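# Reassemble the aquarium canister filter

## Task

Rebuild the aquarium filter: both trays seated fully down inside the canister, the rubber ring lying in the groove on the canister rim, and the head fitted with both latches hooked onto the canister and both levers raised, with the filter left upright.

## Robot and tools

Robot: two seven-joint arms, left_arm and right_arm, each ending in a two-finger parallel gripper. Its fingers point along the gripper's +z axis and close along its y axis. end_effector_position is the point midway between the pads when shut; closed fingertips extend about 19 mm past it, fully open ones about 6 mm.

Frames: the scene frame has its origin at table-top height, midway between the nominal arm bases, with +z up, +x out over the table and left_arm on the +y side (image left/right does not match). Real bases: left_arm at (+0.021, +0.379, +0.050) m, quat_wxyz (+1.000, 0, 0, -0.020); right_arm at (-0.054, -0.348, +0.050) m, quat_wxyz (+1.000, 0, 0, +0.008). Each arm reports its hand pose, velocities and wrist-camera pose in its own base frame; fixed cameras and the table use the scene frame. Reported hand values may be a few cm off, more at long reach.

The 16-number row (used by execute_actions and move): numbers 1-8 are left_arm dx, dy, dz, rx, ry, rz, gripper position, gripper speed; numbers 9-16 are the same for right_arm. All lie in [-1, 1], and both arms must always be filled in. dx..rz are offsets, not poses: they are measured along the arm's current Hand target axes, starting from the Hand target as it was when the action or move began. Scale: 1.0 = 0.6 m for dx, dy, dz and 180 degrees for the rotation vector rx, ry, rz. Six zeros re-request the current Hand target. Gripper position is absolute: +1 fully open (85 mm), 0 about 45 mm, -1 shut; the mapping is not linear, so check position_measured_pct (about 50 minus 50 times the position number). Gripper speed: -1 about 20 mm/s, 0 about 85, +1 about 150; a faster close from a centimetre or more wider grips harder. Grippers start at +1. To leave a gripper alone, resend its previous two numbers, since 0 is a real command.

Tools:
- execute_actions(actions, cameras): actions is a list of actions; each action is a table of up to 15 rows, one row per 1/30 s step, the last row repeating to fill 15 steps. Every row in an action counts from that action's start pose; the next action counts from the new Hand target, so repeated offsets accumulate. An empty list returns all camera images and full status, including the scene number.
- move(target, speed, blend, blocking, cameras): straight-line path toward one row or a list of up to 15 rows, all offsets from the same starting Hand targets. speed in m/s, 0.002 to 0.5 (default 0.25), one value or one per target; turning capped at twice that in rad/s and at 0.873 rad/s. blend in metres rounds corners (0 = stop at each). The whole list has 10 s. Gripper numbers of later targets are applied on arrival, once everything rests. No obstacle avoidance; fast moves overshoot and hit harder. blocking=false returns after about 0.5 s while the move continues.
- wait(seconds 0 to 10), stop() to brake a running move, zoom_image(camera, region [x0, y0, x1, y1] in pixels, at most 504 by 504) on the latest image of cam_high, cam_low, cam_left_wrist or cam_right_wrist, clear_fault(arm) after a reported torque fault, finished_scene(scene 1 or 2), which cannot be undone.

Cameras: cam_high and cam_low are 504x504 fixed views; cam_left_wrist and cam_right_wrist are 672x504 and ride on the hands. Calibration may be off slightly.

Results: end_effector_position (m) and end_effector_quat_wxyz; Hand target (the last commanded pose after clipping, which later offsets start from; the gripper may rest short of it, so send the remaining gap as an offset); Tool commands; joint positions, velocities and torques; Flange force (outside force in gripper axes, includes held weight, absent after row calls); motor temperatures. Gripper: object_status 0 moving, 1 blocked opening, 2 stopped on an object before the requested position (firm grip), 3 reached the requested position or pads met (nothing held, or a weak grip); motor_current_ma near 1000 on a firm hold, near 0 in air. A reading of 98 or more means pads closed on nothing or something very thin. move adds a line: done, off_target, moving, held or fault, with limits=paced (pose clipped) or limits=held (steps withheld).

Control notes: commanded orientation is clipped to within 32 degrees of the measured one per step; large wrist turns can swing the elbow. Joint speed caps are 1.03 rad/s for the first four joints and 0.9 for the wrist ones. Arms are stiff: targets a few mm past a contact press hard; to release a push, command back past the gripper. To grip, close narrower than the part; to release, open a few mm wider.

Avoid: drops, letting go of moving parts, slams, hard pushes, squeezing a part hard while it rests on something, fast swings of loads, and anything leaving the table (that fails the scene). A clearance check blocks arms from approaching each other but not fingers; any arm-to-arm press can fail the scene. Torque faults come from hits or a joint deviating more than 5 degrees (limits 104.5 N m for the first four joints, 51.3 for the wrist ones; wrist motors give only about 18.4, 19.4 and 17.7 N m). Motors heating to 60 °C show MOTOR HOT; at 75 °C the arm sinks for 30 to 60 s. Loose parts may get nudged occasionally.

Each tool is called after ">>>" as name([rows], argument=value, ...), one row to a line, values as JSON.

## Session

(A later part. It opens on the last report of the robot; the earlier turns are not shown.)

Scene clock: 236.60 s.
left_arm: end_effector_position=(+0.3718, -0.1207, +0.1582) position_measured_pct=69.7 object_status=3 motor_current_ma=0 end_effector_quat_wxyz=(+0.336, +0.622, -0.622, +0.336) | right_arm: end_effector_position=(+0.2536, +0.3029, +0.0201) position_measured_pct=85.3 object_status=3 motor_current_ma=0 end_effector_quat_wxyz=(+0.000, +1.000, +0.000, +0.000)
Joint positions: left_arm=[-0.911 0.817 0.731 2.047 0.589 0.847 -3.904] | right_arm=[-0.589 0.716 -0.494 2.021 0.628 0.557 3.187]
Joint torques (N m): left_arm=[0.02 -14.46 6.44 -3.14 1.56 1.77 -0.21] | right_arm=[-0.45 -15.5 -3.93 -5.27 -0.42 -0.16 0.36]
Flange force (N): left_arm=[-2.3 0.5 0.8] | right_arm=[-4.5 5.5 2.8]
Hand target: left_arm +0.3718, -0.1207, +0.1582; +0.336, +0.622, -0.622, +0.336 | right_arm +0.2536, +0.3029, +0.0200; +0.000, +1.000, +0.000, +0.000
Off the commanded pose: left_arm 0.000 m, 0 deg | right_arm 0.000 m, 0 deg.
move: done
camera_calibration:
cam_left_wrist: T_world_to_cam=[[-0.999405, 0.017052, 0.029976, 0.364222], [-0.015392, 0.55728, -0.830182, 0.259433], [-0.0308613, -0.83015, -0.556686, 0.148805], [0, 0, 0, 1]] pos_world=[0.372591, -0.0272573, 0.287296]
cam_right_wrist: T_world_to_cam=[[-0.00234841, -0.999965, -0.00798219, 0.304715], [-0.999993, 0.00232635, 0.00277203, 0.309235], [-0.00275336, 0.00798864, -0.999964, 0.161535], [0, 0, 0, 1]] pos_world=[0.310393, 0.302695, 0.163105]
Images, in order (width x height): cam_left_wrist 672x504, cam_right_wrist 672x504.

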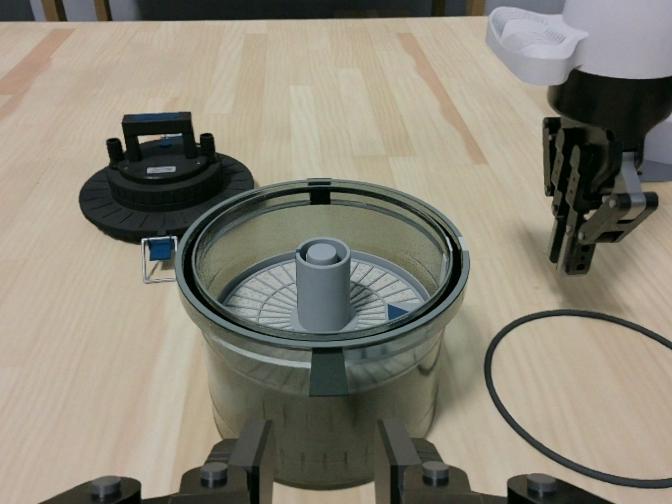

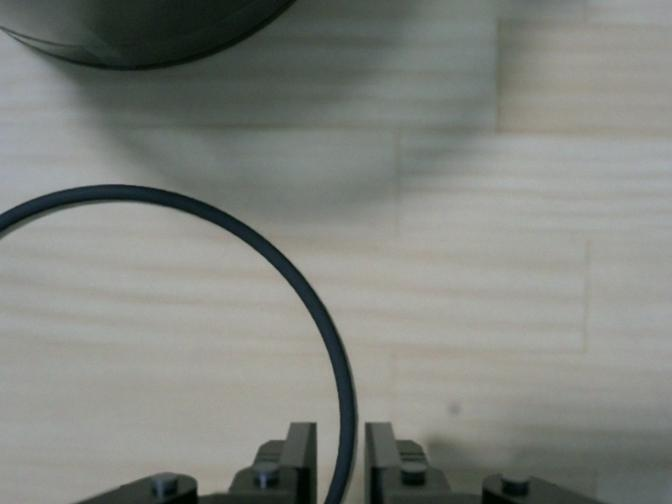

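>>> move(target=[0,0,0,0,0,0,-0.4,-1,0,0.0026,0.058,0,0,0,-0.7,0], speed=0.08, cameras=["cam_left_wrist","cam_right_wrist"])

>>> zoom_image(camera="cam_right_wrist", region=[240, 370, 440, 504])

Scene clock: 238.07 s.
left_arm: end_effector_position=(+0.3718, -0.1207, +0.1582) position_measured_pct=69.7 object_status=3 motor_current_ma=0 end_effector_quat_wxyz=(+0.336, +0.622, -0.622, +0.336) | right_arm: end_effector_position=(+0.2536, +0.3014, -0.0147) position_measured_pct=85.3 object_status=3 motor_current_ma=0 end_effector_quat_wxyz=(+0.000, +1.000, +0.000, +0.000)
Joint positions: left_arm=[-0.911 0.817 0.731 2.047 0.589 0.847 -3.904] | right_arm=[-0.639 0.788 -0.418 2.036 0.701 0.462 3.124]
Joint torques (N m): left_arm=[0.05 -14.44 6.41 -3.14 1.55 1.82 -0.2] | right_arm=[-0.28 -16.37 -3.04 -4.58 -0.51 -0.23 0.31]
Flange force (N): left_arm=[-2.3 0.7 1.0] | right_arm=[-4.7 5.5 2.1]
Hand target: left_arm +0.3718, -0.1207, +0.1582; +0.336, +0.622, -0.622, +0.336 | right_arm +0.2536, +0.3014, -0.0148; +0.000, +1.000, +0.000, +0.000
Off the commanded pose: left_arm 0.000 m, 0 deg | right_arm 0.000 m, 0 deg.
move: done
camera_calibration:
cam_left_wrist: T_world_to_cam=[[-0.999405, 0.017052, 0.029976, 0.364222], [-0.015392, 0.55728, -0.830182, 0.259433], [-0.0308613, -0.83015, -0.556686, 0.148805], [0, 0, 0, 1]] pos_world=[0.372591, -0.0272573, 0.287296]
cam_right_wrist: T_world_to_cam=[[-0.0023472, -0.999965, -0.0079822, 0.302937], [-0.999993, 0.00232514, 0.00277202, 0.309335], [-0.00275336, 0.00798866, -0.999964, 0.126749], [0, 0, 0, 1]] pos_world=[0.310393, 0.301195, 0.128305]
Images, in order (width x height): cam_left_wrist 672x504, cam_right_wrist 672x504.

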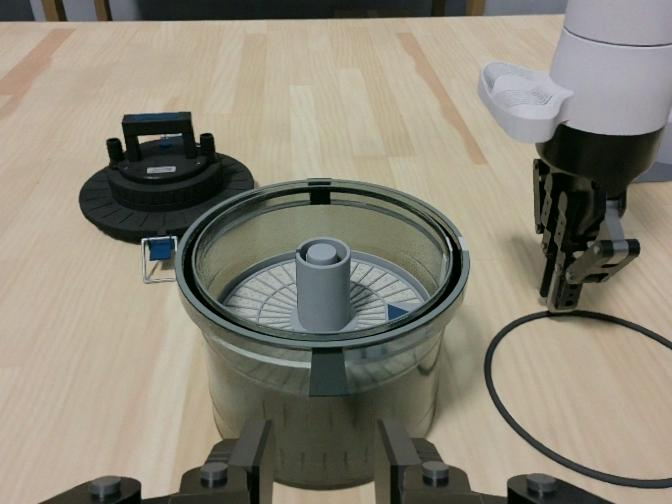

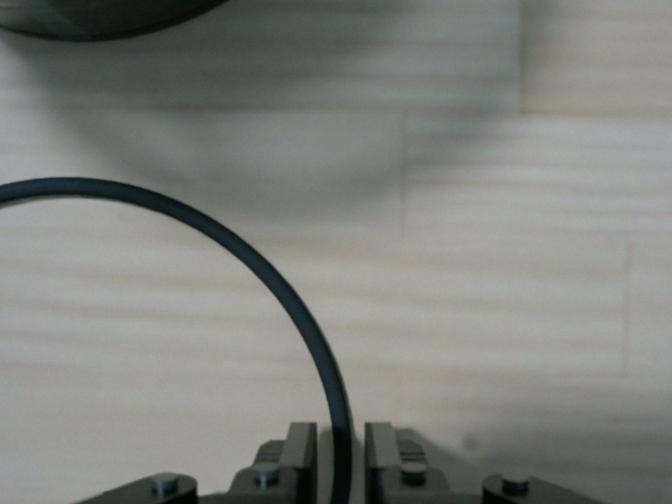

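Scaled by 2.520.

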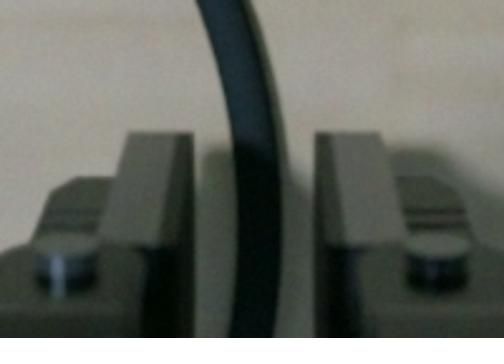

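>>> move(target=[0,0,0,0,0,0,-0.4,-1,0,0,0.0095,0,0,0,-0.7,0], speed=0.03, cameras=["cam_left_wrist"])

>>> zoom_image(camera="cam_left_wrist", region=[500, 230, 660, 350])

Scene clock: 239.23 s.
left_arm: end_effector_position=(+0.3718, -0.1207, +0.1582) position_measured_pct=69.7 object_status=3 motor_current_ma=0 end_effector_quat_wxyz=(+0.336, +0.622, -0.622, +0.336) | right_arm: end_effector_position=(+0.2536, +0.3014, -0.0204) position_measured_pct=85.3 object_status=3 motor_current_ma=0 end_effector_quat_wxyz=(+0.000, +1.000, +0.001, +0.000)
Joint positions: left_arm=[-0.911 0.817 0.731 2.047 0.589 0.847 -3.904] | right_arm=[-0.648 0.8 -0.405 2.036 0.712 0.446 3.114]
Joint torques (N m): left_arm=[-0.09 -14.36 6.37 -3.16 1.56 1.85 -0.21] | right_arm=[-0.03 -16.14 -3.23 -4.42 -0.52 0.09 0.43]
Flange force (N): left_arm=[-2.0 0.6 1.2] | right_arm=[-6.8 6.3 3.4]
Hand target: left_arm +0.3718, -0.1207, +0.1582; +0.336, +0.622, -0.622, +0.336 | right_arm +0.2536, +0.3014, -0.0205; +0.000, +1.000, +0.001, +0.000
Off the commanded pose: left_arm 0.000 m, 0 deg | right_arm 0.000 m, 0 deg.
move: done
camera_calibration:
cam_left_wrist: T_world_to_cam=[[-0.999405, 0.017052, 0.029976, 0.364222], [-0.015392, 0.55728, -0.830182, 0.259433], [-0.0308613, -0.83015, -0.556686, 0.148805], [0, 0, 0, 1]] pos_world=[0.372591, -0.0272573, 0.287296]
Images, in order (width x height): cam_left_wrist 672x504.

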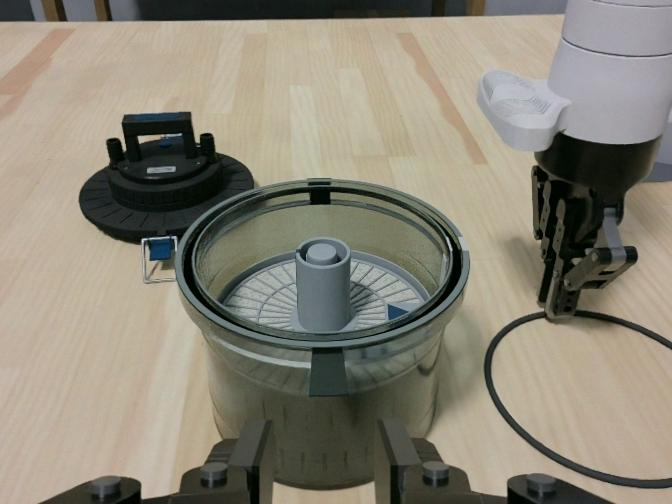

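Scaled by 3.150.

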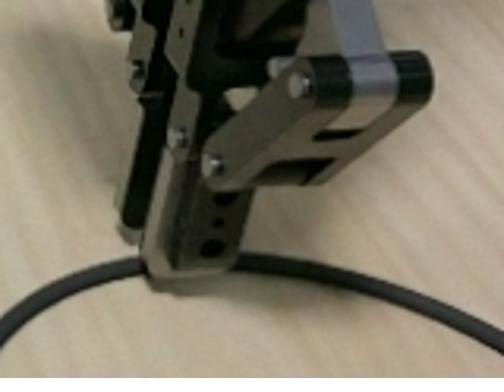

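>>> move(target=[0,0,0,0,0,0,-0.4,-1,0,0,0.0045,0,0,0,-0.7,0], speed=0.02)

>>> move(target=[0,0,0,0,0,0,-0.4,-1,0,0,0,0,0,0,-0.92,-1], cameras=["cam_right_wrist","cam_left_wrist"])

Scene clock: 240.53 s.
left_arm: end_effector_position=(+0.3718, -0.1207, +0.1582) position_measured_pct=69.7 object_status=3 motor_current_ma=0 end_effector_quat_wxyz=(+0.336, +0.622, -0.622, +0.336) | right_arm: end_effector_position=(+0.2536, +0.3014, -0.0231) position_measured_pct=85.3 object_status=3 motor_current_ma=0 end_effector_quat_wxyz=(+0.000, +1.000, +0.000, +0.000)
Joint positions: left_arm=[-0.911 0.817 0.731 2.047 0.589 0.847 -3.904] | right_arm=[-0.653 0.806 -0.399 2.037 0.717 0.439 3.109]
Joint torques (N m): left_arm=[0.06 -14.31 6.36 -3.18 1.59 1.78 -0.21] | right_arm=[-0.43 -16.19 -3.24 -4.39 -0.46 0.06 0.27]
Flange force (N): left_arm=[-1.9 0.9 0.7] | right_arm=[-5.3 6.8 2.3]
Hand target: left_arm +0.3718, -0.1207, +0.1582; +0.336, +0.622, -0.622, +0.336 | right_arm +0.2536, +0.3014, -0.0232; +0.000, +1.000, +0.000, +0.000
Off the commanded pose: left_arm 0.000 m, 0 deg | right_arm 0.000 m, 0 deg.
move: done

Scene clock: 241.30 s.
left_arm: end_effector_position=(+0.3718, -0.1207, +0.1582) position_measured_pct=69.7 object_status=3 motor_current_ma=0 end_effector_quat_wxyz=(+0.336, +0.622, -0.622, +0.336) | right_arm: end_effector_position=(+0.2536, +0.3014, -0.0232) position_measured_pct=96.1 object_status=0 motor_current_ma=0 end_effector_quat_wxyz=(+0.000, +1.000, +0.000, +0.000)
Joint positions: left_arm=[-0.911 0.817 0.731 2.047 0.589 0.847 -3.904] | right_arm=[-0.653 0.806 -0.398 2.037 0.717 0.439 3.109]
Joint torques (N m): left_arm=[-0.06 -14.39 6.3 -3.16 1.55 1.78 -0.2] | right_arm=[-0.4 -16.34 -3.31 -4.33 -0.42 -0.09 0.41]
Flange force (N): left_arm=[-1.9 0.6 1.0] | right_arm=[-5.3 6.2 2.6]
Hand target: left_arm +0.3718, -0.1207, +0.1582; +0.336, +0.622, -0.622, +0.336 | right_arm +0.2536, +0.3014, -0.0232; +0.000, +1.000, +0.000, +0.000
Off the commanded pose: left_arm 0.000 m, 0 deg | right_arm 0.000 m, 0 deg.
move: done
camera_calibration:
cam_left_wrist: T_world_to_cam=[[-0.999405, 0.017052, 0.029976, 0.364222], [-0.015392, 0.55728, -0.830182, 0.259433], [-0.0308613, -0.83015, -0.556686, 0.148805], [0, 0, 0, 1]] pos_world=[0.372591, -0.0272573, 0.287296]
cam_right_wrist: T_world_to_cam=[[-0.0023472, -0.999965, -0.0079822, 0.30287], [-0.999993, 0.00232514, 0.00277202, 0.309259], [-0.00275336, 0.00798866, -0.999964, 0.118349], [0, 0, 0, 1]] pos_world=[0.310293, 0.301195, 0.119905]
Images, in order (width x height): cam_left_wrist 672x504, cam_right_wrist 672x504.

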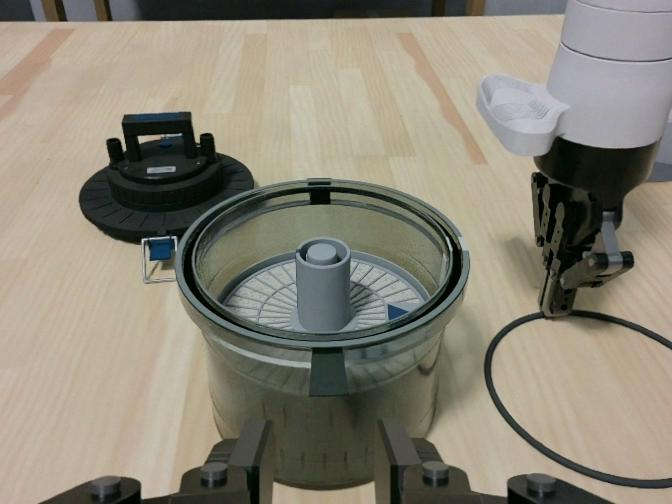

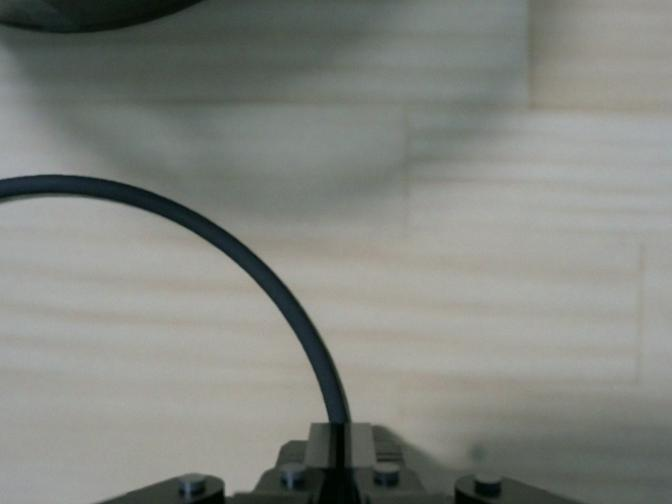

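>>> move([
  [0,0,0,0,0,0,-0.4,-1,0,0,0,0,0,0,-0.935,-1],
  [0,0,0,0,0,0,-0.4,-1,0,0,-0.03,0,0,0,-0.935,-1],
], speed=0.03, cameras=["cam_right_wrist","cam_left_wrist"])

Scene clock: 243.23 s.
left_arm: end_effector_position=(+0.3718, -0.1207, +0.1582) position_measured_pct=69.7 object_status=3 motor_current_ma=0 end_effector_quat_wxyz=(+0.336, +0.622, -0.622, +0.336) | right_arm: end_effector_position=(+0.2536, +0.3014, -0.0052) position_measured_pct=97.0 object_status=3 motor_current_ma=0 end_effector_quat_wxyz=(+0.000, +1.000, +0.000, +0.000)
Joint positions: left_arm=[-0.911 0.817 0.731 2.047 0.589 0.847 -3.904] | right_arm=[-0.624 0.768 -0.44 2.034 0.682 0.487 3.141]
Joint torques (N m): left_arm=[-0.02 -14.36 6.27 -3.2 1.55 1.89 -0.21] | right_arm=[-0.22 -16.11 -3.39 -4.77 -0.39 -0.1 0.56]
Flange force (N): left_arm=[-1.9 0.9 1.3] | right_arm=[-5.9 5.6 3.2]
Hand target: left_arm +0.3718, -0.1207, +0.1582; +0.336, +0.622, -0.622, +0.336 | right_arm +0.2536, +0.3014, -0.0052; +0.000, +1.000, +0.000, +0.000
Off the commanded pose: left_arm 0.000 m, 0 deg | right_arm 0.000 m, 0 deg.
move: done
camera_calibration:
cam_left_wrist: T_world_to_cam=[[-0.999405, 0.017052, 0.029976, 0.364222], [-0.015392, 0.55728, -0.830182, 0.259433], [-0.0308613, -0.83015, -0.556686, 0.148805], [0, 0, 0, 1]] pos_world=[0.372591, -0.0272573, 0.287296]
cam_right_wrist: T_world_to_cam=[[-0.0023472, -0.999965, -0.0079822, 0.303013], [-0.999993, 0.00232514, 0.00277202, 0.309209], [-0.00275336, 0.00798866, -0.999964, 0.136248], [0, 0, 0, 1]] pos_world=[0.310293, 0.301195, 0.137805]
Images, in order (width x height): cam_left_wrist 672x504, cam_right_wrist 672x504.

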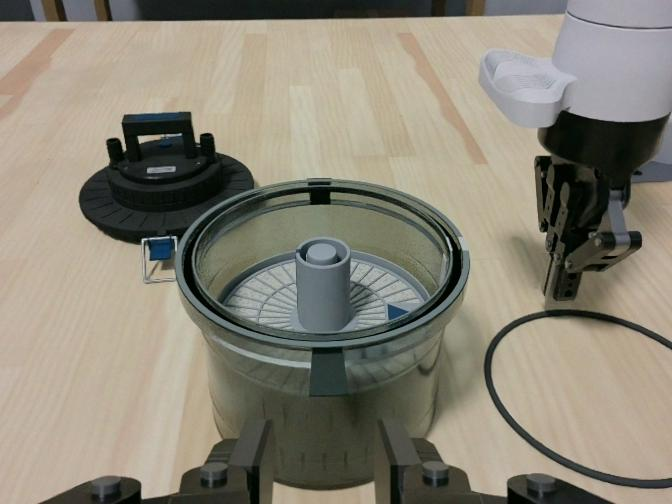

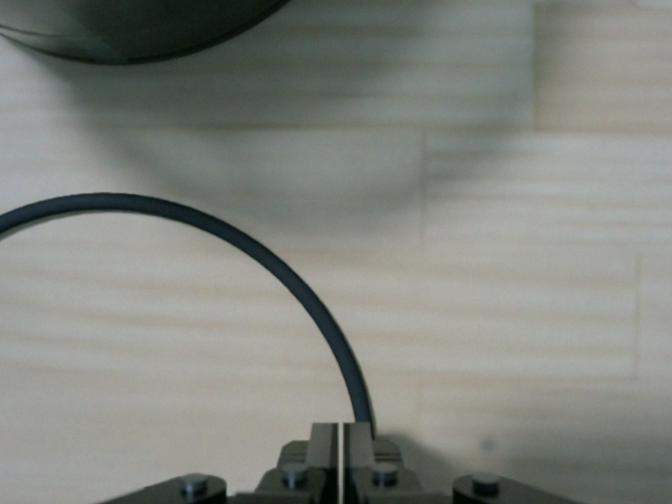

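>>> move(target=[0,0,0,0,0,0,-0.4,-1,-0.007,0.0098,0,0,0,0,-0.7,0], speed=0.05, cameras=["cam_right_wrist"])

Scene clock: 244.57 s.
left_arm: end_effector_position=(+0.3718, -0.1207, +0.1582) position_measured_pct=69.7 object_status=3 motor_current_ma=0 end_effector_quat_wxyz=(+0.336, +0.622, -0.622, +0.336) | right_arm: end_effector_position=(+0.2494, +0.2956, -0.0052) position_measured_pct=85.3 object_status=3 motor_current_ma=0 end_effector_quat_wxyz=(+0.000, +1.000, +0.000, +0.000)
Joint positions: left_arm=[-0.911 0.817 0.731 2.047 0.589 0.847 -3.904] | right_arm=[-0.627 0.759 -0.432 2.058 0.689 0.469 3.13]
Joint torques (N m): left_arm=[0.06 -14.45 6.31 -3.15 1.56 1.82 -0.22] | right_arm=[-0.4 -15.84 -3.35 -4.86 -0.41 -0.11 0.38]
Flange force (N): left_arm=[-2.1 0.7 1.0] | right_arm=[-5.5 6.5 3.0]
Hand target: left_arm +0.3718, -0.1207, +0.1582; +0.336, +0.622, -0.622, +0.336 | right_arm +0.2494, +0.2955, -0.0052; +0.000, +1.000, +0.000, +0.000
Off the commanded pose: left_arm 0.000 m, 0 deg | right_arm 0.000 m, 0 deg.
move: done
camera_calibration:
cam_right_wrist: T_world_to_cam=[[-0.0023472, -0.999965, -0.0079822, 0.297104], [-0.999993, 0.00232514, 0.00277202, 0.305123], [-0.00275336, 0.00798866, -0.999964, 0.136384], [0, 0, 0, 1]] pos_world=[0.306193, 0.295295, 0.137905]
Images, in order (width x height): cam_right_wrist 672x504.

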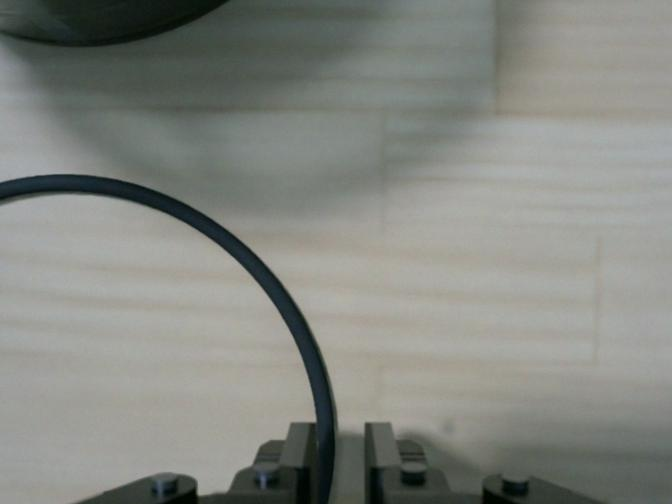

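>>> move(target=[0,0,0,0,0,0,-0.4,-1,0,-0.0072,0,0,0,0,-0.7,0], speed=0.05, cameras=["cam_right_wrist"])

Scene clock: 245.57 s.
left_arm: end_effector_position=(+0.3718, -0.1207, +0.1582) position_measured_pct=69.7 object_status=3 motor_current_ma=0 end_effector_quat_wxyz=(+0.336, +0.622, -0.622, +0.336) | right_arm: end_effector_position=(+0.2494, +0.2998, -0.0052) position_measured_pct=85.3 object_status=3 motor_current_ma=0 end_effector_quat_wxyz=(+0.000, +1.000, +0.000, +0.000)
Joint positions: left_arm=[-0.911 0.817 0.731 2.047 0.589 0.847 -3.904] | right_arm=[-0.632 0.763 -0.435 2.047 0.685 0.477 3.129]
Joint torques (N m): left_arm=[0.05 -14.31 6.29 -3.14 1.59 1.81 -0.25] | right_arm=[-0.41 -15.95 -3.39 -4.27 -0.41 -0.14 0.41]
Flange force (N): left_arm=[-1.8 0.7 0.7] | right_arm=[-4.1 4.8 2.6]
Hand target: left_arm +0.3718, -0.1207, +0.1582; +0.336, +0.622, -0.622, +0.336 | right_arm +0.2494, +0.2998, -0.0052; +0.000, +1.000, +0.000, +0.000
Off the commanded pose: left_arm 0.000 m, 0 deg | right_arm 0.000 m, 0 deg.
move: done
camera_calibration:
cam_right_wrist: T_world_to_cam=[[-0.00234582, -0.999966, -0.00788222, 0.301389], [-0.999993, 0.00232403, 0.00277178, 0.305113], [-0.00275337, 0.00788867, -0.999965, 0.136379], [0, 0, 0, 1]] pos_world=[0.306193, 0.299594, 0.137905]
Images, in order (width x height): cam_right_wrist 672x504.

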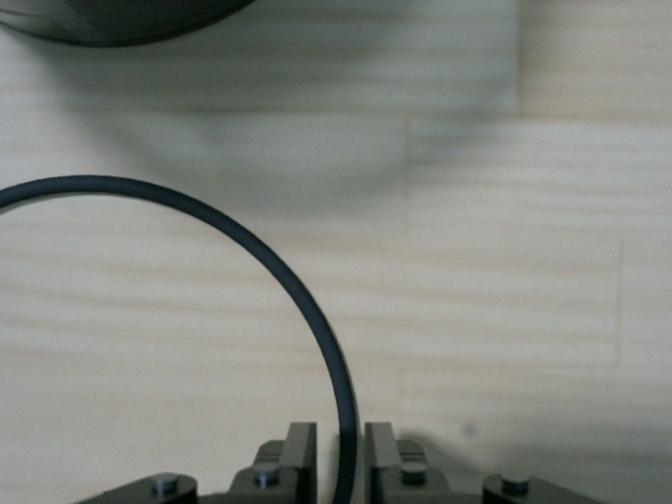

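>>> move(target=[0,0,0,0,0,0,-0.4,-1,0,0.002,0.0305,0,0,0,-0.7,0], speed=0.04)

>>> move(target=[0,0,0,0,0,0,-0.4,-1,0,0,0.0035,0,0,0,-0.7,0], speed=0.02, cameras=["cam_right_wrist"])

>>> zoom_image(camera="cam_right_wrist", region=[240, 370, 440, 504])

Scene clock: 246.90 s.
left_arm: end_effector_position=(+0.3718, -0.1207, +0.1582) position_measured_pct=69.7 object_status=3 motor_current_ma=0 end_effector_quat_wxyz=(+0.336, +0.622, -0.622, +0.336) | right_arm: end_effector_position=(+0.2494, +0.2987, -0.0234) position_measured_pct=85.3 object_status=3 motor_current_ma=0 end_effector_quat_wxyz=(+0.000, +1.000, +0.000, +0.000)
Joint positions: left_arm=[-0.911 0.817 0.731 2.047 0.589 0.847 -3.904] | right_arm=[-0.661 0.801 -0.391 2.053 0.723 0.425 3.096]
Joint torques (N m): left_arm=[-0.05 -14.39 6.32 -3.25 1.54 1.8 -0.2] | right_arm=[-0.42 -16.17 -3.77 -4.31 -0.56 0.04 0.34]
Flange force (N): left_arm=[-2.0 0.9 1.2] | right_arm=[-6.3 7.5 4.5]
Hand target: left_arm +0.3718, -0.1207, +0.1582; +0.336, +0.622, -0.622, +0.336 | right_arm +0.2494, +0.2987, -0.0235; +0.000, +1.000, +0.000, +0.000
Off the commanded pose: left_arm 0.000 m, 0 deg | right_arm 0.000 m, 0 deg.
move: done

Scene clock: 247.60 s.
left_arm: end_effector_position=(+0.3718, -0.1207, +0.1582) position_measured_pct=69.7 object_status=3 motor_current_ma=0 end_effector_quat_wxyz=(+0.336, +0.622, -0.622, +0.336) | right_arm: end_effector_position=(+0.2494, +0.2986, -0.0256) position_measured_pct=85.3 object_status=3 motor_current_ma=0 end_effector_quat_wxyz=(+0.000, +1.000, +0.000, +0.000)
Joint positions: left_arm=[-0.911 0.817 0.731 2.047 0.589 0.847 -3.904] | right_arm=[-0.665 0.805 -0.386 2.053 0.727 0.419 3.092]
Joint torques (N m): left_arm=[-0.04 -14.37 6.37 -3.11 1.53 1.81 -0.2] | right_arm=[-0.61 -16.15 -3.08 -4.23 -0.43 -0.04 0.49]
Flange force (N): left_arm=[-2.0 0.5 1.0] | right_arm=[-5.2 6.7 2.2]
Hand target: left_arm +0.3718, -0.1207, +0.1582; +0.336, +0.622, -0.622, +0.336 | right_arm +0.2494, +0.2987, -0.0256; +0.000, +1.000, +0.000, +0.000
Off the commanded pose: left_arm 0.000 m, 0 deg | right_arm 0.000 m, 0 deg.
move: done
camera_calibration:
cam_right_wrist: T_world_to_cam=[[-0.00234582, -0.999966, -0.00788222, 0.300028], [-0.999993, 0.00232403, 0.00277178, 0.305072], [-0.00275337, 0.00788867, -0.999965, 0.115989], [0, 0, 0, 1]] pos_world=[0.306093, 0.298394, 0.117505]
Images, in order (width x height): cam_right_wrist 672x504.

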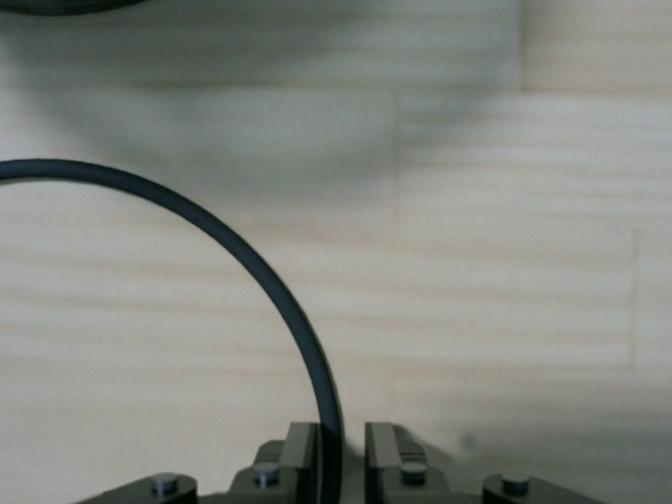

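Scaled by 2.520.

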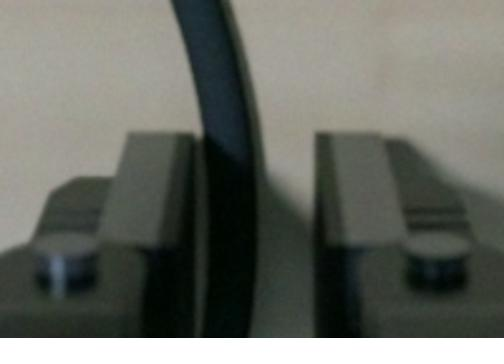

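>>> move(target=[0,0,0,0,0,0,-0.4,-1,0,-0.002,0.0012,0,0,0,-0.7,0], speed=0.02)

>>> move(target=[0,0,0,0,0,0,-0.4,-1,0,0,0,0,0,0,-0.935,-1], cameras=["cam_right_wrist"])

>>> move(target=[0,0,0,0,0,0,-0.4,-1,0,0,-0.02,0,0,0,-0.935,-1], speed=0.03, cameras=["cam_right_wrist","cam_left_wrist"])

Scene clock: 248.70 s.
left_arm: end_effector_position=(+0.3718, -0.1207, +0.1582) position_measured_pct=69.7 object_status=3 motor_current_ma=0 end_effector_quat_wxyz=(+0.336, +0.622, -0.622, +0.336) | right_arm: end_effector_position=(+0.2494, +0.2998, -0.0263) position_measured_pct=85.3 object_status=3 motor_current_ma=0 end_effector_quat_wxyz=(+0.000, +1.000, +0.000, +0.000)
Joint positions: left_arm=[-0.911 0.817 0.731 2.047 0.589 0.847 -3.904] | right_arm=[-0.667 0.808 -0.385 2.05 0.727 0.419 3.091]
Joint torques (N m): left_arm=[0.05 -14.33 6.34 -3.17 1.54 1.81 -0.21] | right_arm=[-0.38 -16.28 -3.19 -4.14 -0.41 -0.11 0.39]
Flange force (N): left_arm=[-1.9 0.9 0.9] | right_arm=[-5.2 6.1 2.6]
Hand target: left_arm +0.3718, -0.1207, +0.1582; +0.336, +0.622, -0.622, +0.336 | right_arm +0.2494, +0.2998, -0.0263; +0.000, +1.000, +0.000, +0.000
Off the commanded pose: left_arm 0.000 m, 0 deg | right_arm 0.000 m, 0 deg.
move: done

Scene clock: 249.80 s.
left_arm: end_effector_position=(+0.3718, -0.1207, +0.1582) position_measured_pct=69.7 object_status=3 motor_current_ma=0 end_effector_quat_wxyz=(+0.336, +0.622, -0.622, +0.336) | right_arm: end_effector_position=(+0.2494, +0.2998, -0.0263) position_measured_pct=96.5 object_status=0 motor_current_ma=430 end_effector_quat_wxyz=(+0.000, +1.000, +0.000, +0.000)
Joint positions: left_arm=[-0.911 0.817 0.731 2.047 0.589 0.847 -3.904] | right_arm=[-0.667 0.808 -0.385 2.05 0.727 0.419 3.091]
Joint torques (N m): left_arm=[0.04 -14.41 6.35 -3.27 1.58 1.76 -0.13] | right_arm=[-0.24 -13.8 -2.56 -4.05 -0.31 -0.24 0.39]
Flange force (N): left_arm=[-2.2 1.2 0.9] | right_arm=[-6.2 6.8 -4.7]
Hand target: left_arm +0.3718, -0.1207, +0.1582; +0.336, +0.622, -0.622, +0.336 | right_arm +0.2494, +0.2998, -0.0263; +0.000, +1.000, +0.000, +0.000
Off the commanded pose: left_arm 0.000 m, 0 deg | right_arm 0.000 m, 0 deg.
move: done
camera_calibration:
cam_right_wrist: T_world_to_cam=[[-0.0023472, -0.999965, -0.0079822, 0.301235], [-0.999993, 0.00232514, 0.00277202, 0.305071], [-0.00275336, 0.00798866, -0.999964, 0.11525], [0, 0, 0, 1]] pos_world=[0.306093, 0.299595, 0.116805]
Images, in order (width x height): cam_right_wrist 672x504.

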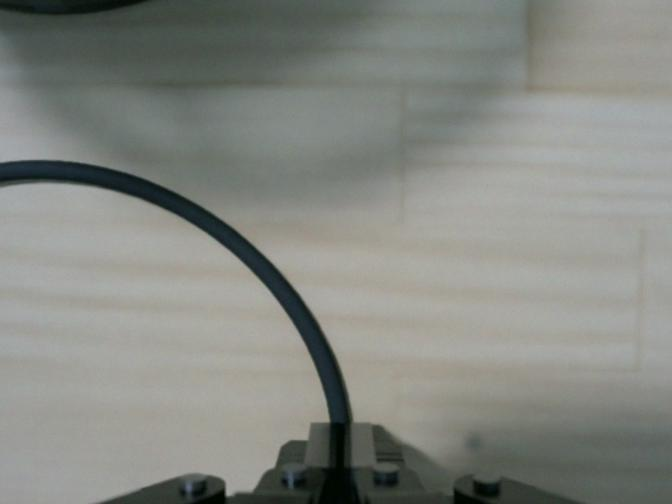

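Scene clock: 250.60 s.
left_arm: end_effector_position=(+0.3718, -0.1207, +0.1582) position_measured_pct=69.7 object_status=3 motor_current_ma=0 end_effector_quat_wxyz=(+0.336, +0.622, -0.622, +0.336) | right_arm: end_effector_position=(+0.2494, +0.2998, -0.0143) position_measured_pct=96.5 object_status=3 motor_current_ma=430 end_effector_quat_wxyz=(+0.000, +1.000, +0.000, +0.000)
Joint positions: left_arm=[-0.911 0.817 0.731 2.047 0.589 0.847 -3.904] | right_arm=[-0.647 0.782 -0.414 2.049 0.704 0.452 3.112]
Joint torques (N m): left_arm=[-0.07 -14.34 6.31 -3.17 1.56 1.72 -0.18] | right_arm=[-0.66 -16.08 -3.36 -4.58 -0.62 -0.24 0.4]
Flange force (N): left_arm=[-1.9 0.6 0.8] | right_arm=[-4.6 6.7 2.4]
Hand target: left_arm +0.3718, -0.1207, +0.1582; +0.336, +0.622, -0.622, +0.336 | right_arm +0.2494, +0.2998, -0.0143; +0.000, +1.000, +0.000, +0.000
Off the commanded pose: left_arm 0.000 m, 0 deg | right_arm 0.000 m, 0 deg.
move: done
camera_calibration:
cam_left_wrist: T_world_to_cam=[[-0.999405, 0.017052, 0.029976, 0.364222], [-0.015392, 0.55728, -0.830182, 0.259433], [-0.0308613, -0.83015, -0.556686, 0.148805], [0, 0, 0, 1]] pos_world=[0.372591, -0.0272573, 0.287296]
cam_right_wrist: T_world_to_cam=[[-0.00234582, -0.999966, -0.00788222, 0.301317], [-0.999993, 0.00232403, 0.00277178, 0.305038], [-0.00275337, 0.00788867, -0.999965, 0.127179], [0, 0, 0, 1]] pos_world=[0.306093, 0.299594, 0.128705]
Images, in order (width x height): cam_left_wrist 672x504, cam_right_wrist 672x504.

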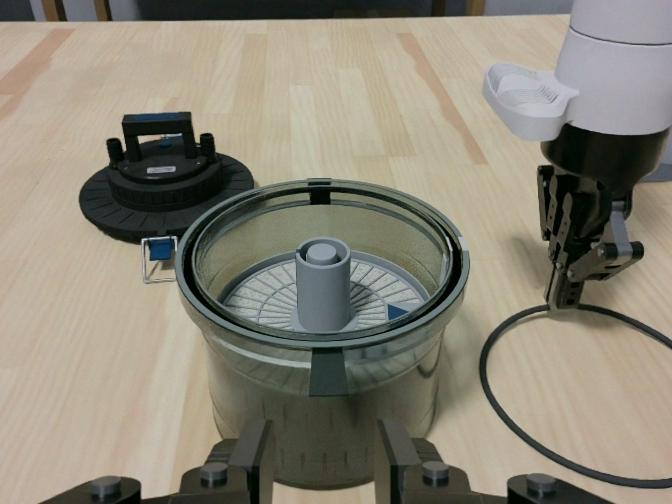

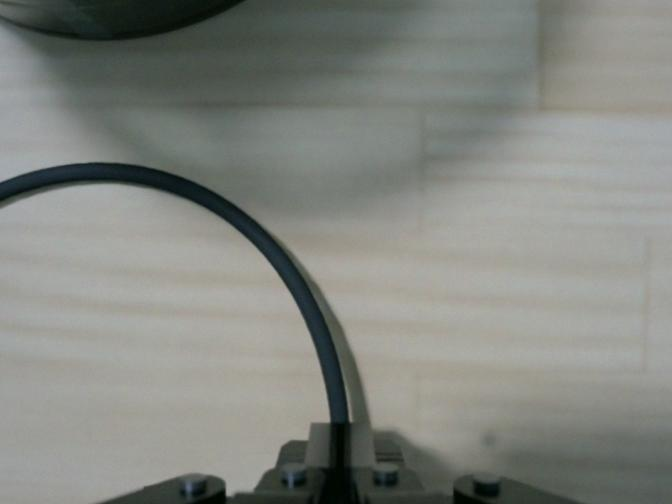

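>>> move(target=[0,0,0,0,0,0,-0.4,-1,0,0,-0.49,0,0,0,-0.935,-1], speed=0.15, cameras=["cam_high","cam_low","cam_left_wrist","cam_right_wrist"])

Scene clock: 253.63 s.
left_arm: end_effector_position=(+0.3718, -0.1207, +0.1582) position_measured_pct=69.7 object_status=3 motor_current_ma=0 end_effector_quat_wxyz=(+0.336, +0.622, -0.622, +0.336) | right_arm: end_effector_position=(+0.2496, +0.2997, +0.2797) position_measured_pct=96.5 object_status=3 motor_current_ma=430 end_effector_quat_wxyz=(+0.000, +1.000, +0.000, +0.000)
Joint positions: left_arm=[-0.911 0.817 0.731 2.047 0.589 0.847 -3.904] | right_arm=[-0.371 0.287 -0.736 1.668 0.2 1.264 3.566]
Joint torques (N m): left_arm=[0.04 -14.35 6.34 -3.25 1.58 1.79 -0.24] | right_arm=[-0.42 -11.69 -2.97 -9.92 -0.36 -0.41 0.39]
Flange force (N): left_arm=[-1.9 1.0 0.9] | right_arm=[-2.4 3.7 2.6]
Hand target: left_arm +0.3718, -0.1207, +0.1582; +0.336, +0.622, -0.622, +0.336 | right_arm +0.2496, +0.2997, +0.2797; +0.000, +1.000, +0.000, +0.000
Off the commanded pose: left_arm 0.000 m, 0 deg | right_arm 0.000 m, 0 deg.
move: done
camera_calibration:
cam_left_wrist: T_world_to_cam=[[-0.999405, 0.017052, 0.029976, 0.364222], [-0.015392, 0.55728, -0.830182, 0.259433], [-0.0308613, -0.83015, -0.556686, 0.148805], [0, 0, 0, 1]] pos_world=[0.372591, -0.0272573, 0.287296]
cam_right_wrist: T_world_to_cam=[[-0.0023472, -0.999965, -0.0079822, 0.303578], [-0.999993, 0.00232514, 0.00277202, 0.304523], [-0.00275336, 0.00798866, -0.999964, 0.421141], [0, 0, 0, 1]] pos_world=[0.306393, 0.299495, 0.422705]

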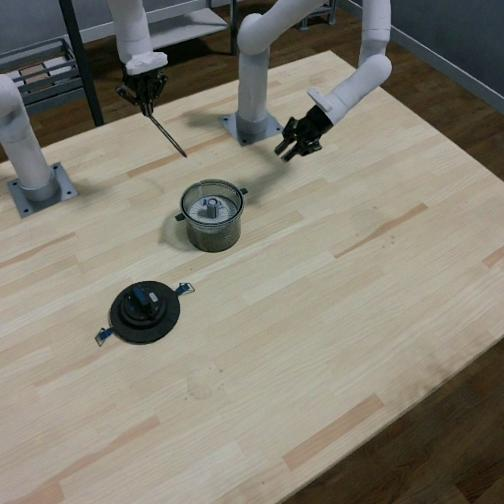

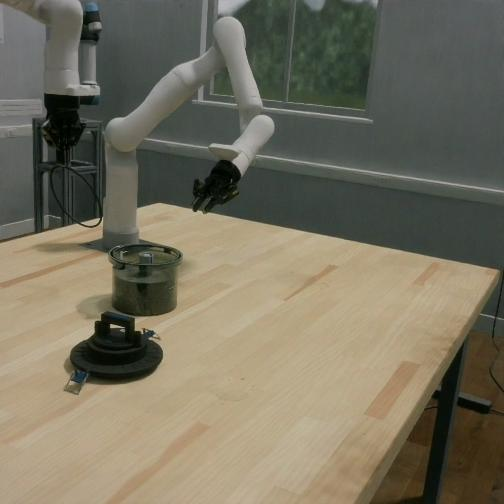

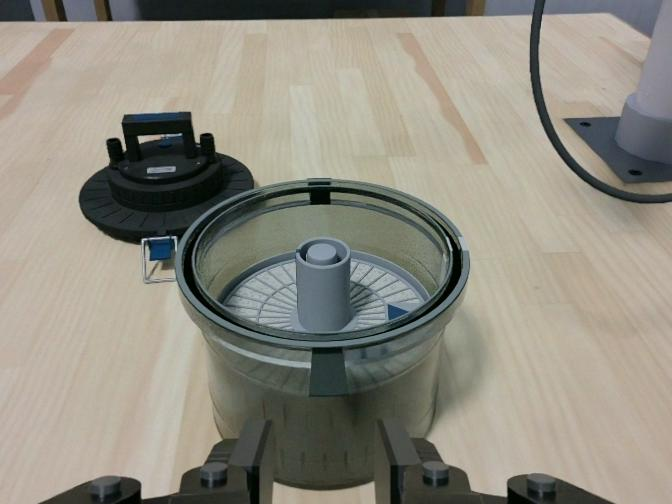

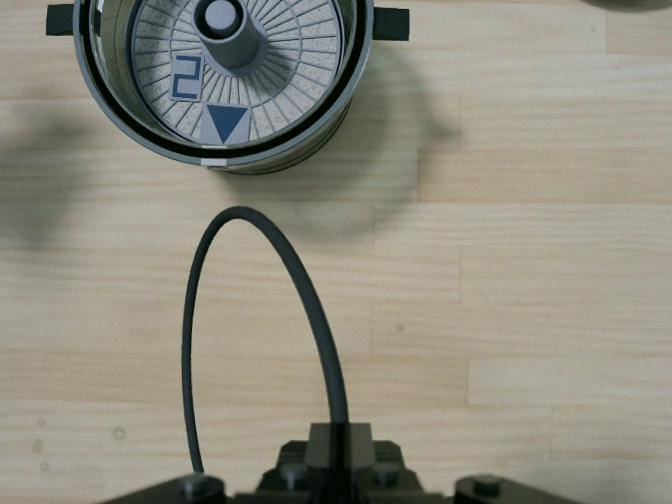

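>>> move(target=[0,0,0,0,0,0,-0.4,-1,0.3215,-0.1305,0,0,0,0,-0.935,-1], speed=0.15, cameras=["cam_low","cam_left_wrist","cam_right_wrist"])

Scene clock: 257.13 s.
left_arm: end_effector_position=(+0.3718, -0.1207, +0.1582) position_measured_pct=69.7 object_status=3 motor_current_ma=0 end_effector_quat_wxyz=(+0.336, +0.622, -0.622, +0.336) | right_arm: end_effector_position=(+0.4424, +0.3782, +0.2796) position_measured_pct=96.5 object_status=3 motor_current_ma=430 end_effector_quat_wxyz=(+0.000, +1.000, +0.000, +0.000)
Joint positions: left_arm=[-0.911 0.817 0.731 2.047 0.589 0.847 -3.904] | right_arm=[-0.496 0.742 -0.614 0.924 0.399 1.574 3.74]
Joint torques (N m): left_arm=[0.01 -14.38 6.38 -3.23 1.54 1.79 -0.26] | right_arm=[-0.48 -21.28 -3.93 -9.82 -0.42 -0.35 0.45]
Flange force (N): left_arm=[-1.9 0.8 0.9] | right_arm=[-6.9 5.9 3.7]
Hand target: left_arm +0.3718, -0.1207, +0.1582; +0.336, +0.622, -0.622, +0.336 | right_arm +0.4424, +0.3782, +0.2796; +0.000, +1.000, +0.000, +0.000
Off the commanded pose: left_arm 0.000 m, 0 deg | right_arm 0.000 m, 0 deg.
move: done
camera_calibration:
cam_left_wrist: T_world_to_cam=[[-0.999405, 0.017052, 0.029976, 0.364222], [-0.015392, 0.55728, -0.830182, 0.259433], [-0.0308613, -0.83015, -0.556686, 0.148805], [0, 0, 0, 1]] pos_world=[0.372591, -0.0272573, 0.287296]
cam_right_wrist: T_world_to_cam=[[-0.0023472, -0.999965, -0.0079822, 0.382527], [-0.999993, 0.00232514, 0.00277202, 0.49714], [-0.00275336, 0.00798866, -0.999964, 0.420944], [0, 0, 0, 1]] pos_world=[0.499193, 0.377995, 0.422605]
Images, in order (width x height): cam_low 504x504, cam_left_wrist 672x504, cam_right_wrist 672x504.

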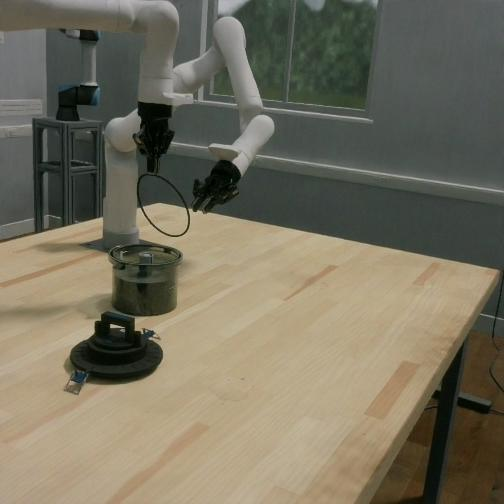

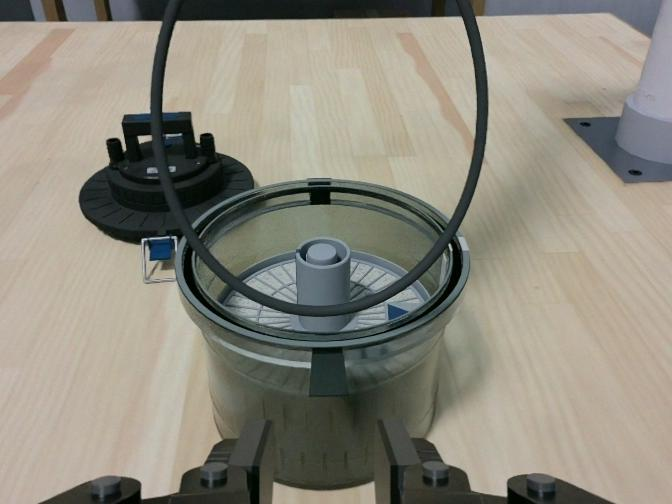

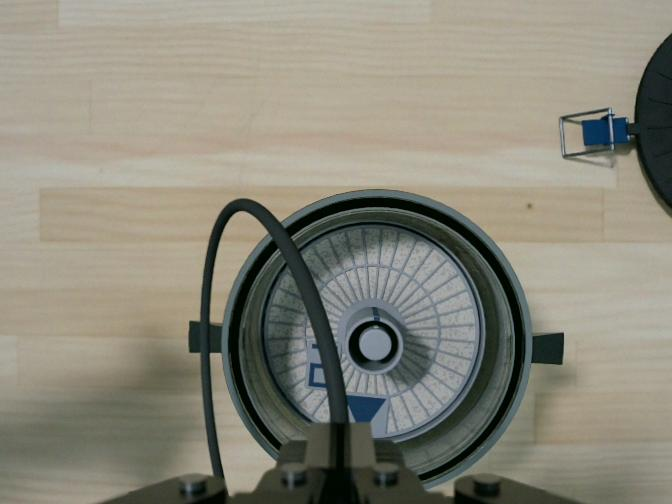

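>>> move(target=[0,0,0,0,0,0,-0.4,-1,-0.005,0.003,0.07,0,0,0,-0.935,-1], speed=0.08, cameras=["cam_low","cam_left_wrist","cam_right_wrist"])

Scene clock: 260.00 s.
left_arm: end_effector_position=(+0.3718, -0.1207, +0.1582) position_measured_pct=69.7 object_status=3 motor_current_ma=0 end_effector_quat_wxyz=(+0.336, +0.622, -0.622, +0.336) | right_arm: end_effector_position=(+0.4394, +0.3764, +0.2376) position_measured_pct=96.5 object_status=3 motor_current_ma=430 end_effector_quat_wxyz=(+0.000, +1.000, +0.000, +0.000)
Joint positions: left_arm=[-0.911 0.817 0.731 2.047 0.589 0.847 -3.904] | right_arm=[-0.473 0.753 -0.614 1.049 0.407 1.45 3.713]
Joint torques (N m): left_arm=[0.03 -14.42 6.41 -3.08 1.54 1.86 -0.19] | right_arm=[-0.42 -21.19 -4.22 -9.29 -0.41 -0.02 0.45]
Flange force (N): left_arm=[-2.2 0.5 1.0] | right_arm=[-5.1 4.3 2.7]
Hand target: left_arm +0.3718, -0.1207, +0.1582; +0.336, +0.622, -0.622, +0.336 | right_arm +0.4394, +0.3764, +0.2376; +0.000, +1.000, +0.000, +0.000
Off the commanded pose: left_arm 0.000 m, 0 deg | right_arm 0.000 m, 0 deg.
move: done
camera_calibration:
cam_left_wrist: T_world_to_cam=[[-0.999405, 0.017052, 0.029976, 0.364222], [-0.015392, 0.55728, -0.830182, 0.259433], [-0.0308613, -0.83015, -0.556686, 0.148805], [0, 0, 0, 1]] pos_world=[0.372591, -0.0272573, 0.287296]
cam_right_wrist: T_world_to_cam=[[-0.00224583, -0.999966, -0.00788361, 0.380297], [-0.999994, 0.00222405, 0.00277059, 0.494299], [-0.00275296, 0.00788978, -0.999965, 0.379089], [0, 0, 0, 1]] pos_world=[0.496193, 0.376194, 0.380705]
Images, in order (width x height): cam_low 504x504, cam_left_wrist 672x504, cam_right_wrist 672x504.

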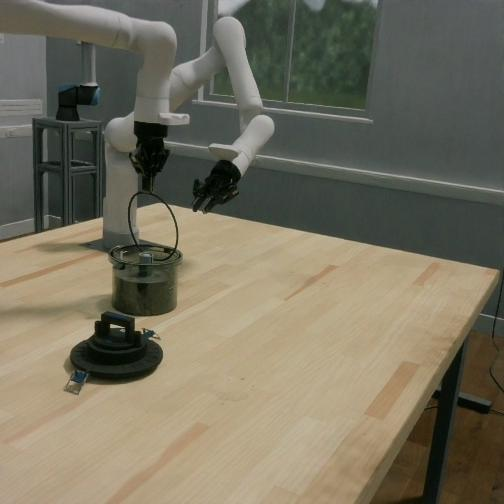

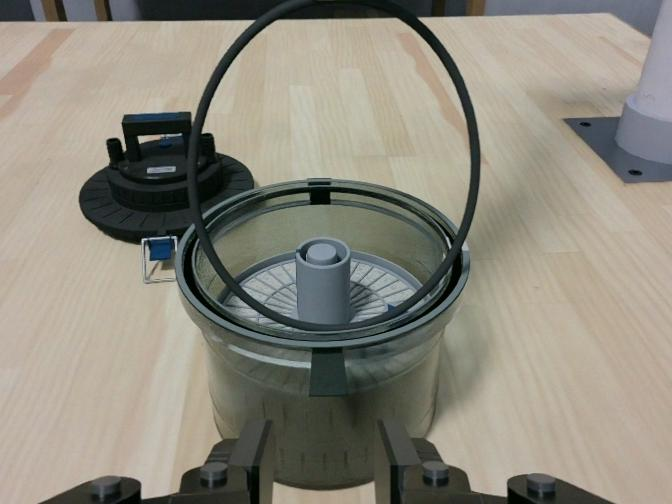

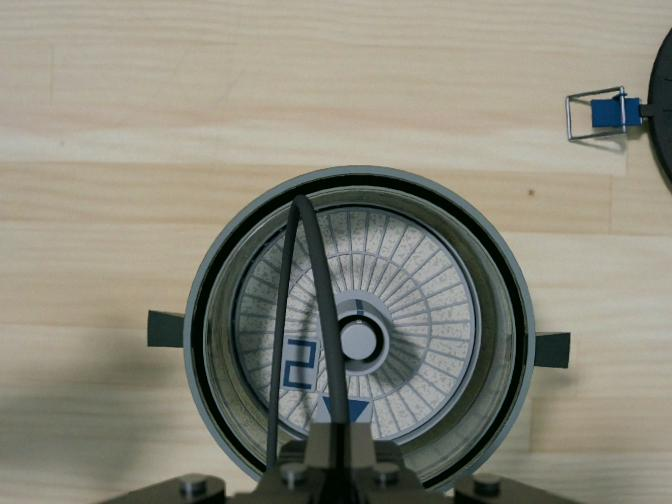

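>>> move([
  [0,0,0,0,0,0,-0.4,-1,0,0,-0.016,0,0,0,-0.935,-1],
  [0,0,0,0,0,0,-0.4,-1,0.0042,-0.06,-0.016,0,0,0,-0.935,-1],
], speed=0.08, cameras=["cam_low","cam_left_wrist","cam_right_wrist"])

Scene clock: 263.07 s.
left_arm: end_effector_position=(+0.3718, -0.1207, +0.1582) position_measured_pct=69.7 object_status=3 motor_current_ma=0 end_effector_quat_wxyz=(+0.336, +0.622, -0.622, +0.336) | right_arm: end_effector_position=(+0.4419, +0.4124, +0.2472) position_measured_pct=96.5 object_status=3 motor_current_ma=430 end_effector_quat_wxyz=(+0.000, +1.000, +0.000, +0.000)
Joint positions: left_arm=[-0.911 0.817 0.731 2.047 0.589 0.847 -3.904] | right_arm=[-0.559 0.814 -0.601 0.887 0.423 1.539 3.701]
Joint torques (N m): left_arm=[0.02 -14.41 6.3 -3.17 1.54 1.75 -0.17] | right_arm=[-0.46 -22.48 -4.02 -9.29 -0.42 -0.34 0.4]
Flange force (N): left_arm=[-2.0 0.8 0.8] | right_arm=[-5.0 4.7 2.2]
Hand target: left_arm +0.3718, -0.1207, +0.1582; +0.336, +0.622, -0.622, +0.336 | right_arm +0.4419, +0.4124, +0.2472; +0.000, +1.000, +0.000, +0.000
Off the commanded pose: left_arm 0.000 m, 0 deg | right_arm 0.000 m, 0 deg.
move: done
camera_calibration:
cam_left_wrist: T_world_to_cam=[[-0.999405, 0.017052, 0.029976, 0.364222], [-0.015392, 0.55728, -0.830182, 0.259433], [-0.0308613, -0.83015, -0.556686, 0.148805], [0, 0, 0, 1]] pos_world=[0.372591, -0.0272573, 0.287296]
cam_right_wrist: T_world_to_cam=[[-0.0023472, -0.999965, -0.0079822, 0.416466], [-0.999993, 0.00232514, 0.00277202, 0.49665], [-0.00275336, 0.00798866, -0.999964, 0.388271], [0, 0, 0, 1]] pos_world=[0.498693, 0.412195, 0.390205]
Images, in order (width x height): cam_low 504x504, cam_left_wrist 672x504, cam_right_wrist 672x504.

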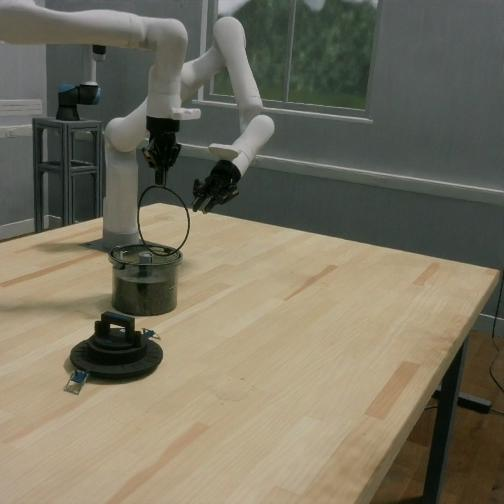

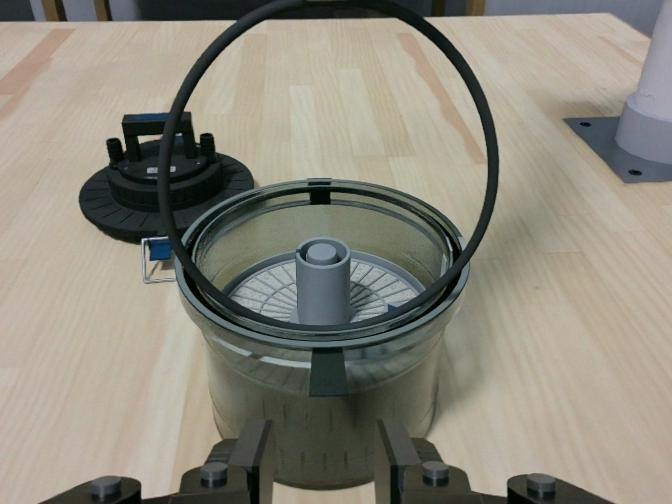

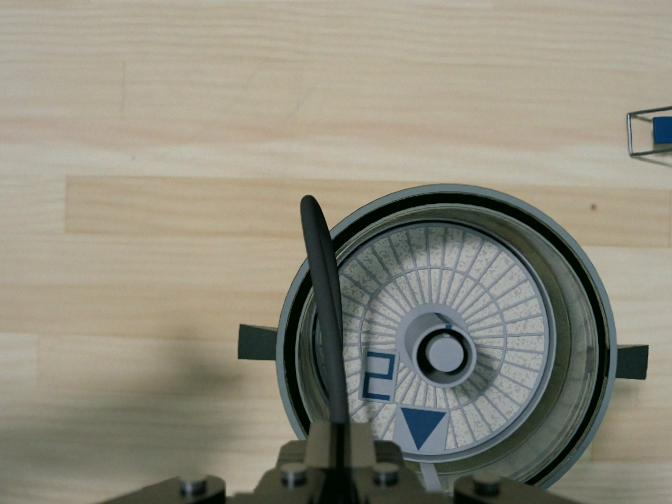

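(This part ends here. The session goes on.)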